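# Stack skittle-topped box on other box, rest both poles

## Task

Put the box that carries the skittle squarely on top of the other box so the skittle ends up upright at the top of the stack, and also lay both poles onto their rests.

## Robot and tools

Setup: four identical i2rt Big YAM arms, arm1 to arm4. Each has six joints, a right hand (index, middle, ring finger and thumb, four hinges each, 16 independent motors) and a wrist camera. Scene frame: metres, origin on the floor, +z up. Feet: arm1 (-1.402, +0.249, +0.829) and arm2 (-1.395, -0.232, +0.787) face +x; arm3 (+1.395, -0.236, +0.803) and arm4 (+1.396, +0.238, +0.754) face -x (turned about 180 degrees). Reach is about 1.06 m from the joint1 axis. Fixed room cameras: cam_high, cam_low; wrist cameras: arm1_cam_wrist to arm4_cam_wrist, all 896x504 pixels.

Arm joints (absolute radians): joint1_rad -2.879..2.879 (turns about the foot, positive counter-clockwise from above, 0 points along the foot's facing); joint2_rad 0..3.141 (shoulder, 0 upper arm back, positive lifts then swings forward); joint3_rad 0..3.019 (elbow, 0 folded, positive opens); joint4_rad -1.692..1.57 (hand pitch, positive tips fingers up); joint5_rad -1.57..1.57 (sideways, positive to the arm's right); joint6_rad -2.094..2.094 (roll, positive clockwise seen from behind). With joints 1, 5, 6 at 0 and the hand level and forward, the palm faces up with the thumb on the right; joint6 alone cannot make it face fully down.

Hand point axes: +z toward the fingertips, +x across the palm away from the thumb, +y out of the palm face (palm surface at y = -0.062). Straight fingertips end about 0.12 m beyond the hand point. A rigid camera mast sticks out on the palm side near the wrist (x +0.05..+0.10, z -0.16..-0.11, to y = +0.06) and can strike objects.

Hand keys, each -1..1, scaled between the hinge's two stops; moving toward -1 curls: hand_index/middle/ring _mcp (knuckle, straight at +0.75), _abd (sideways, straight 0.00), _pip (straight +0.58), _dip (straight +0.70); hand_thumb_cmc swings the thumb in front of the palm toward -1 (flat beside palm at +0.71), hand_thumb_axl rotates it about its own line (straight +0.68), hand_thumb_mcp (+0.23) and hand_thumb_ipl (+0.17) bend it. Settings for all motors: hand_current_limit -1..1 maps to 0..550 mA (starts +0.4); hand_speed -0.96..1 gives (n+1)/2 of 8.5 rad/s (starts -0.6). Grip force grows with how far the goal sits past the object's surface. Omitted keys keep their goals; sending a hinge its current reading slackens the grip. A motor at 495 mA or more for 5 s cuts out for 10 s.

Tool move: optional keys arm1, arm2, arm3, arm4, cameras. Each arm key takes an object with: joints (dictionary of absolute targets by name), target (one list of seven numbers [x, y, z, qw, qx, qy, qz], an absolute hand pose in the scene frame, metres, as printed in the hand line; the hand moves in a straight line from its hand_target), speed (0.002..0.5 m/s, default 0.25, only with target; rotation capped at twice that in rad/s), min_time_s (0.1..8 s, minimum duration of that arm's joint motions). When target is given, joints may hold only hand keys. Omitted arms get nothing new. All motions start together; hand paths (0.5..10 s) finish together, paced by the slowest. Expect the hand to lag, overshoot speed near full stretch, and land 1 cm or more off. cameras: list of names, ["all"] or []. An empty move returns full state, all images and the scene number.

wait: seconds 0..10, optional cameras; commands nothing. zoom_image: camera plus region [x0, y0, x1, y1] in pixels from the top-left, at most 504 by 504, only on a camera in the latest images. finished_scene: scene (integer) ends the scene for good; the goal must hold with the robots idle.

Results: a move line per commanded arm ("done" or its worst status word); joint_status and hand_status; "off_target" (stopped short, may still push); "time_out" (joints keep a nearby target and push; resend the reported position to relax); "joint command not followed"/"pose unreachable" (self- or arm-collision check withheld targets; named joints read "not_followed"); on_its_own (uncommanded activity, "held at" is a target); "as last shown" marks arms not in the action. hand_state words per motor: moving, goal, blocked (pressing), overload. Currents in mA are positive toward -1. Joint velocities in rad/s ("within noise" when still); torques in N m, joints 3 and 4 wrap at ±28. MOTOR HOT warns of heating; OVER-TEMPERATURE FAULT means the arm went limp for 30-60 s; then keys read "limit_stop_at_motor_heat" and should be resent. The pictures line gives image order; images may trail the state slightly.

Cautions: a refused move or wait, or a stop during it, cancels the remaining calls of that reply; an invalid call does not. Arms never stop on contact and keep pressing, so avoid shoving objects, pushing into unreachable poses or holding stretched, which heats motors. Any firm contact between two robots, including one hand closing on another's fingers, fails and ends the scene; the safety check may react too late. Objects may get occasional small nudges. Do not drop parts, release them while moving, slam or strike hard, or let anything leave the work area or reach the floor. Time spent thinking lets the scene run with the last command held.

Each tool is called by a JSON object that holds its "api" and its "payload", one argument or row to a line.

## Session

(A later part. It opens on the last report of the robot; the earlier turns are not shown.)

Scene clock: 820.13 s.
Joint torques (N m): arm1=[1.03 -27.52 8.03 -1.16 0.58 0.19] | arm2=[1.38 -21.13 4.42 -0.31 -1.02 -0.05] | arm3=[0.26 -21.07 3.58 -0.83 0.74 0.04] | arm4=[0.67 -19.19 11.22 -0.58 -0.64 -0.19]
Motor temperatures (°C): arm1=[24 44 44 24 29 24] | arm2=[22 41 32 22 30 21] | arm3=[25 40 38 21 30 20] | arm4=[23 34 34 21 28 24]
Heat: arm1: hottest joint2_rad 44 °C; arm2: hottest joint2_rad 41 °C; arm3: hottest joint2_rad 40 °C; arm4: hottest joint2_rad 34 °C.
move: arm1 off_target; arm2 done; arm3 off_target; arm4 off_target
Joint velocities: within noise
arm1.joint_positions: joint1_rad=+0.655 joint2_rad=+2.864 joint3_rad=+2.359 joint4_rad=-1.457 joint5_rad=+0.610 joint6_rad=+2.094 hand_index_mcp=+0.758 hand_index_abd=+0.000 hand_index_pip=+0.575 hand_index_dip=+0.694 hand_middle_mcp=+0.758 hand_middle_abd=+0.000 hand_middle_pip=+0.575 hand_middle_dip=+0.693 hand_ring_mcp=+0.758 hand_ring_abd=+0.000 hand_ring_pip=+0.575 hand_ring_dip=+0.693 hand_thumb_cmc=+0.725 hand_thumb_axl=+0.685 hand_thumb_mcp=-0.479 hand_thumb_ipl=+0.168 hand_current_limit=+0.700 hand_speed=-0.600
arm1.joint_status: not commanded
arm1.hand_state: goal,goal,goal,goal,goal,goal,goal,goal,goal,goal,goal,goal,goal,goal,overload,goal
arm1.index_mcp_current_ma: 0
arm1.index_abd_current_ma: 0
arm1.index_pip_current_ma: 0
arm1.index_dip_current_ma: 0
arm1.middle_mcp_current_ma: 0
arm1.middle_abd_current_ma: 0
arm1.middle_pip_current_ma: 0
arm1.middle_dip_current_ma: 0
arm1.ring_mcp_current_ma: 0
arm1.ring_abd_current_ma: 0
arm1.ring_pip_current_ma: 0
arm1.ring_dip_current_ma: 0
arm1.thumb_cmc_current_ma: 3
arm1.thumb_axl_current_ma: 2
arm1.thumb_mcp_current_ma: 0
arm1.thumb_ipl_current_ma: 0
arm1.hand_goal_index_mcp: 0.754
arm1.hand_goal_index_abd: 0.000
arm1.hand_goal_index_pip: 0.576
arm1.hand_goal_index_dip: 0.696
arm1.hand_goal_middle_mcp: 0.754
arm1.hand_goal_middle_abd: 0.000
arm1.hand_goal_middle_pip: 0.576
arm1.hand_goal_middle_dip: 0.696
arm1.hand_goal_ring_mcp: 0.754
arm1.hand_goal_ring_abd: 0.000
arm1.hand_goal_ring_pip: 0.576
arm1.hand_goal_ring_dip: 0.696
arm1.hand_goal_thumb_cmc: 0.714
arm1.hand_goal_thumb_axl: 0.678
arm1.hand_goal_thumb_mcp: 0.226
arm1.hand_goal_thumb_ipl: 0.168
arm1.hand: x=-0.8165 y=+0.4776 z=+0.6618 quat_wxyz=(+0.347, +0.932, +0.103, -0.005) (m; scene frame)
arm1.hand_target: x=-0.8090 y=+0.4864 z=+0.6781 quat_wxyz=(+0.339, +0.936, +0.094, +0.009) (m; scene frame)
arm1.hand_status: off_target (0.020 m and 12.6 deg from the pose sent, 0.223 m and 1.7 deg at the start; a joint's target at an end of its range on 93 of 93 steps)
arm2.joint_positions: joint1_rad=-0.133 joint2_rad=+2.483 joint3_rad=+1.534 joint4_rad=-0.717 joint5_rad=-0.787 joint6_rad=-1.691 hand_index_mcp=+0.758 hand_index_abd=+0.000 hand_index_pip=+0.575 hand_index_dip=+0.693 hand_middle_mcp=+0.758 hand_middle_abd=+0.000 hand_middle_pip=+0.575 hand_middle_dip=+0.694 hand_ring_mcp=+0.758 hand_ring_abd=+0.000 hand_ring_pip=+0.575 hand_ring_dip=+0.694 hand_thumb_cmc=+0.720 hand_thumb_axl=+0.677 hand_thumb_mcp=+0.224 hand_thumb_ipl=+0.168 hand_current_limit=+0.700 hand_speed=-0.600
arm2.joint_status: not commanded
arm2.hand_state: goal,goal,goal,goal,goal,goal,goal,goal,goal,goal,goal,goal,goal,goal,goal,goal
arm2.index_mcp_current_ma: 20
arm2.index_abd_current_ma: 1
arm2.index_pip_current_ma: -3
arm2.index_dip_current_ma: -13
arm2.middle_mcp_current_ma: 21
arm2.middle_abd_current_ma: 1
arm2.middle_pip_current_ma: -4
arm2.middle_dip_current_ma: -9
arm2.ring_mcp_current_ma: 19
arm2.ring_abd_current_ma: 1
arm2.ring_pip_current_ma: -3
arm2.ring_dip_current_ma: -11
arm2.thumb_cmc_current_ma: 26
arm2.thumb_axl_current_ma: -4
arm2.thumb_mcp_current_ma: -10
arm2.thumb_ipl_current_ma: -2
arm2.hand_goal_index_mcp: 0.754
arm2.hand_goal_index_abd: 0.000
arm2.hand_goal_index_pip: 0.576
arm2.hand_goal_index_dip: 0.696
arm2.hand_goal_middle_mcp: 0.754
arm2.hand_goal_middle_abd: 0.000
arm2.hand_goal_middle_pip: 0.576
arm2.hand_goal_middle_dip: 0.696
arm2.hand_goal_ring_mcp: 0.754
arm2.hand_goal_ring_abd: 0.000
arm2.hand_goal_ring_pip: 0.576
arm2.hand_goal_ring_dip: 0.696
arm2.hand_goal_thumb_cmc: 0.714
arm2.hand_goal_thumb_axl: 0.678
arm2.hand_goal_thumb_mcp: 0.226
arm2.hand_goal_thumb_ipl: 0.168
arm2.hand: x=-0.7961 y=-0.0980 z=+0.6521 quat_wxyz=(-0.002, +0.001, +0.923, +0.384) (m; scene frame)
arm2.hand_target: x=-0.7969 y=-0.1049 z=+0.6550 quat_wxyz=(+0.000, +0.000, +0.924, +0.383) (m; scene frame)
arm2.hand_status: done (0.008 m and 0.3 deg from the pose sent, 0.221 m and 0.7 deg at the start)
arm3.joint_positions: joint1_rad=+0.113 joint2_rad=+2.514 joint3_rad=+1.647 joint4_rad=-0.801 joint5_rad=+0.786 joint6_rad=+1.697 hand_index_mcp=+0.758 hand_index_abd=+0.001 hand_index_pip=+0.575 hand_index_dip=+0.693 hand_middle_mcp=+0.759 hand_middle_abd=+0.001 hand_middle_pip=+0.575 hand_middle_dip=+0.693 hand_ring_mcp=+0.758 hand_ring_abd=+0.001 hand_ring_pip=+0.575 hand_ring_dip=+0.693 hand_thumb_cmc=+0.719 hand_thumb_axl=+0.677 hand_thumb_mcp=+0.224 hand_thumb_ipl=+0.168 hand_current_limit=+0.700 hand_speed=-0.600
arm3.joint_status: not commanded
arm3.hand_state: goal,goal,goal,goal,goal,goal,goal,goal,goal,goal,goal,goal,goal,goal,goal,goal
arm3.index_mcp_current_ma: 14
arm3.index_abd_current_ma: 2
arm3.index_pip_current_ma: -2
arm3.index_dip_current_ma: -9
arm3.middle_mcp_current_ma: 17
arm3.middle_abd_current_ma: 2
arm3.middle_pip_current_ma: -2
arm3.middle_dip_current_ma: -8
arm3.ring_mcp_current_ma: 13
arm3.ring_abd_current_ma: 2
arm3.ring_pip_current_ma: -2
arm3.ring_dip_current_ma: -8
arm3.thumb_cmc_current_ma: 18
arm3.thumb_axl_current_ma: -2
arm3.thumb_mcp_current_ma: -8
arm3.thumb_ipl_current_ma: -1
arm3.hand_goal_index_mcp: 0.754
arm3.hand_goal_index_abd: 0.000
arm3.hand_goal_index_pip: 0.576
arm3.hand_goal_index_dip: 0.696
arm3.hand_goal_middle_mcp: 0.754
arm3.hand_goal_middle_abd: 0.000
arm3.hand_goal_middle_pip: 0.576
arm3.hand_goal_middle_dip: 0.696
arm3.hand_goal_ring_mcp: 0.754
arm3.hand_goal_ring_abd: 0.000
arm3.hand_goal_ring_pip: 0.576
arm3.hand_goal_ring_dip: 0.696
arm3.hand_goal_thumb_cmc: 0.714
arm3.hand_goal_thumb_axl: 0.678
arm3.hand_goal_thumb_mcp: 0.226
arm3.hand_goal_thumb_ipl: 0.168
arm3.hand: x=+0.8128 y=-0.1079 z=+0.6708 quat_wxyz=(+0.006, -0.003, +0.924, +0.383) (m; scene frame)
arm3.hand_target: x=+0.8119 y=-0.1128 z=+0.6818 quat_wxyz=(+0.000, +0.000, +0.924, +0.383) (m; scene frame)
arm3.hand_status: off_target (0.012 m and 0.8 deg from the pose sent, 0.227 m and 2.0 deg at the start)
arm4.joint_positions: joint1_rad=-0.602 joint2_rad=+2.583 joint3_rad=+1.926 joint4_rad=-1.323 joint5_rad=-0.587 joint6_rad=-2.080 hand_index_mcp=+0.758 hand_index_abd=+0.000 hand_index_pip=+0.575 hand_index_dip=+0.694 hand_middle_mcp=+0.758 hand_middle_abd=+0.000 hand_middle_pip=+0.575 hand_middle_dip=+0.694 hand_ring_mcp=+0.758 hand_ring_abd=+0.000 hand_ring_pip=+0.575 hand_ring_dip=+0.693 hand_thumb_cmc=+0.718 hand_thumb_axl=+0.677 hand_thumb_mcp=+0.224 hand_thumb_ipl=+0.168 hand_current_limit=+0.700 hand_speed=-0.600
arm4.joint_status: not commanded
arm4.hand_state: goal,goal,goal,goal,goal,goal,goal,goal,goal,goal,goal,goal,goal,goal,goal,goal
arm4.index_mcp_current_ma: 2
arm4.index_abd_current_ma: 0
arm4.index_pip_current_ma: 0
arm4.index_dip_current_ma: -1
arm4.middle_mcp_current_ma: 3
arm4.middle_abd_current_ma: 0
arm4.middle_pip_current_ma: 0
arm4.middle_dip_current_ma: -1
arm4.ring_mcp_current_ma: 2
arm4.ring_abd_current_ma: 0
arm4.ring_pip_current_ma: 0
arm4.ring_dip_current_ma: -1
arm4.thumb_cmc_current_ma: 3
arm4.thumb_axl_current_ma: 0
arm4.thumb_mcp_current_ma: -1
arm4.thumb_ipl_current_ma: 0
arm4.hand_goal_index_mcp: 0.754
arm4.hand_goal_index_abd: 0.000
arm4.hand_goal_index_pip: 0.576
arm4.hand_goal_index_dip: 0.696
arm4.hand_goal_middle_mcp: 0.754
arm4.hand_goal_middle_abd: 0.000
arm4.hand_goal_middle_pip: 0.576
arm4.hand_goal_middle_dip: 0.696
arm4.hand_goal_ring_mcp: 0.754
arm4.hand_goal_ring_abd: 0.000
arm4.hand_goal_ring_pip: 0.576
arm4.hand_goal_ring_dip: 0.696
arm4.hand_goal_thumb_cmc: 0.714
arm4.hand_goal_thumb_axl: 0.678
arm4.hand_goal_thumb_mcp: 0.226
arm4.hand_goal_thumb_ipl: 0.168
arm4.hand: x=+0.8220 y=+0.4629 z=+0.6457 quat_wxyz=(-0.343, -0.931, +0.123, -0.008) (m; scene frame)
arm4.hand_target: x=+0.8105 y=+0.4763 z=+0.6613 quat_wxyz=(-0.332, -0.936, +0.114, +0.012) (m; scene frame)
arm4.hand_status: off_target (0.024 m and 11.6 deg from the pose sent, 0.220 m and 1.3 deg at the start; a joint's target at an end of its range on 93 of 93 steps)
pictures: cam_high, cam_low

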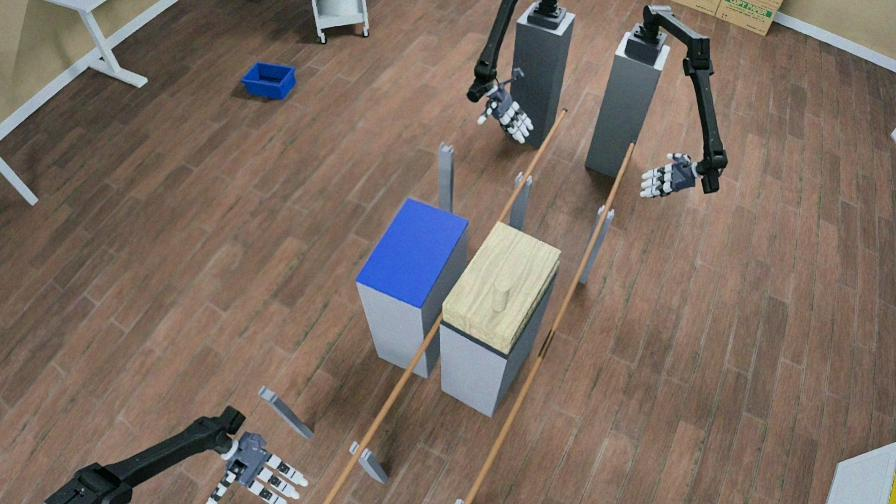

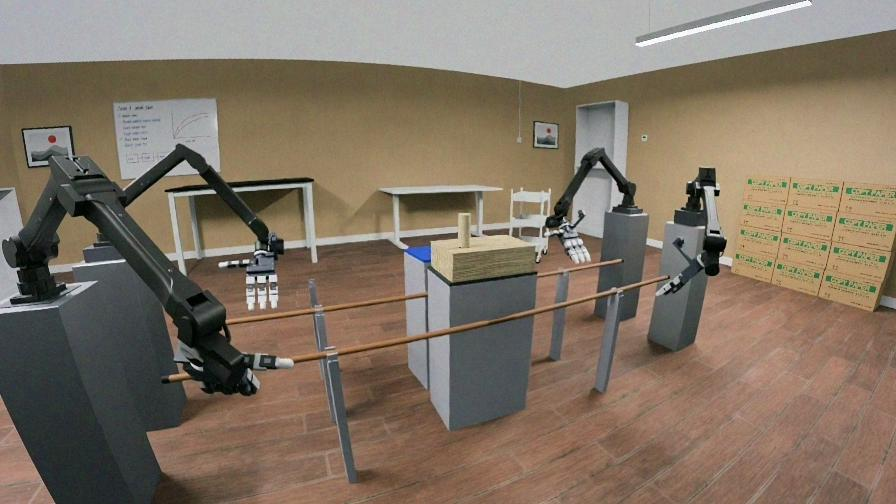

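{"api": "zoom_image", "payload": {
  "camera": "cam_high",
  "region": [335, 430, 385, 480]
}}

{"api": "zoom_image", "payload": {
  "camera": "cam_high",
  "region": [500, 155, 620, 235]
}}

{"api": "zoom_image", "payload": {
  "camera": "cam_low",
  "region": [295, 280, 355, 360]
}}

{"api": "zoom_image", "payload": {
  "camera": "cam_low",
  "region": [540, 250, 640, 330]
}}

{"api": "zoom_image", "payload": {
  "camera": "cam_low",
  "region": [400, 200, 560, 310]
}}

{"api": "zoom_image", "payload": {
  "camera": "cam_high",
  "region": [425, 210, 575, 360]
}}

Scaled by 10.080 from the camera's 896x504 image, which has a finer 1280x720 frame.

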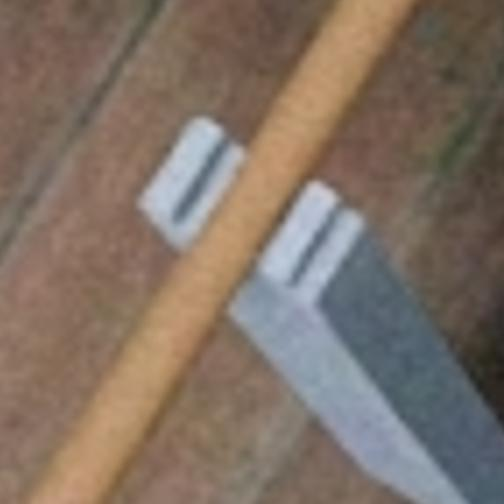

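Scaled by 4.200 from the camera's 896x504 image, which has a finer 1280x720 frame.

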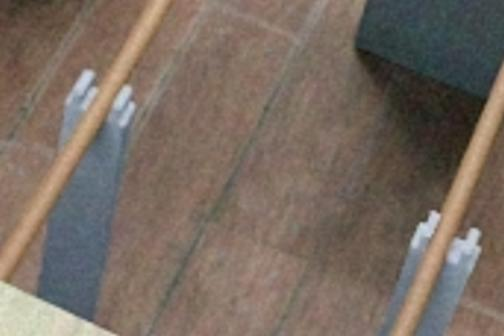

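Scaled by 6.300 from the camera's 896x504 image, which has a finer 1280x720 frame.

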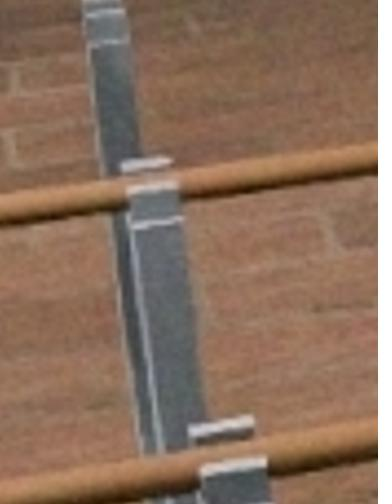

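Scaled by 5.040 from the camera's 896x504 image, which has a finer 1280x720 frame.

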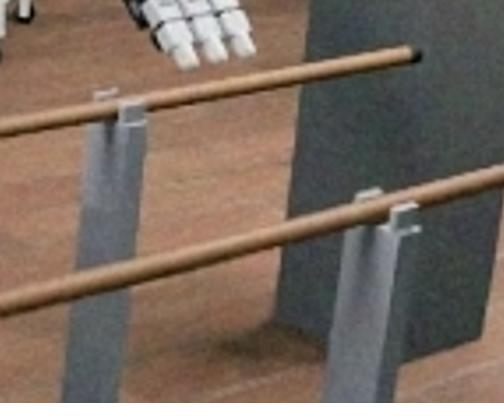

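Scaled by 3.150 from the camera's 896x504 image, which has a finer 1280x720 frame.

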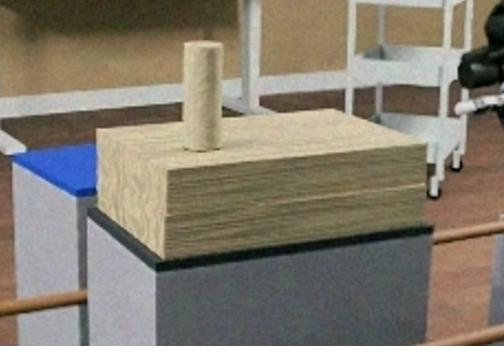

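Scaled by 3.360 from the camera's 896x504 image, which has a finer 1280x720 frame.

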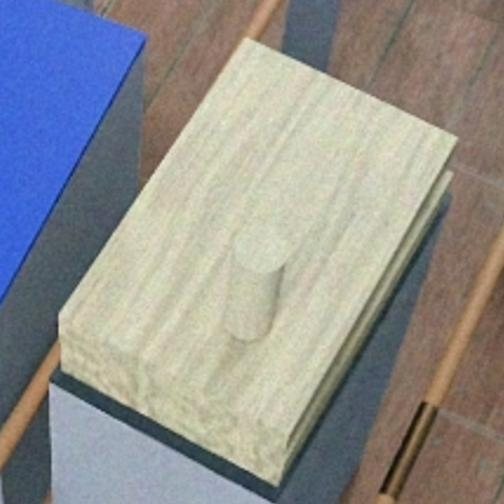

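{"api": "finished_scene", "payload": {
  "scene": 2
}}

The scene is finished: the task was done.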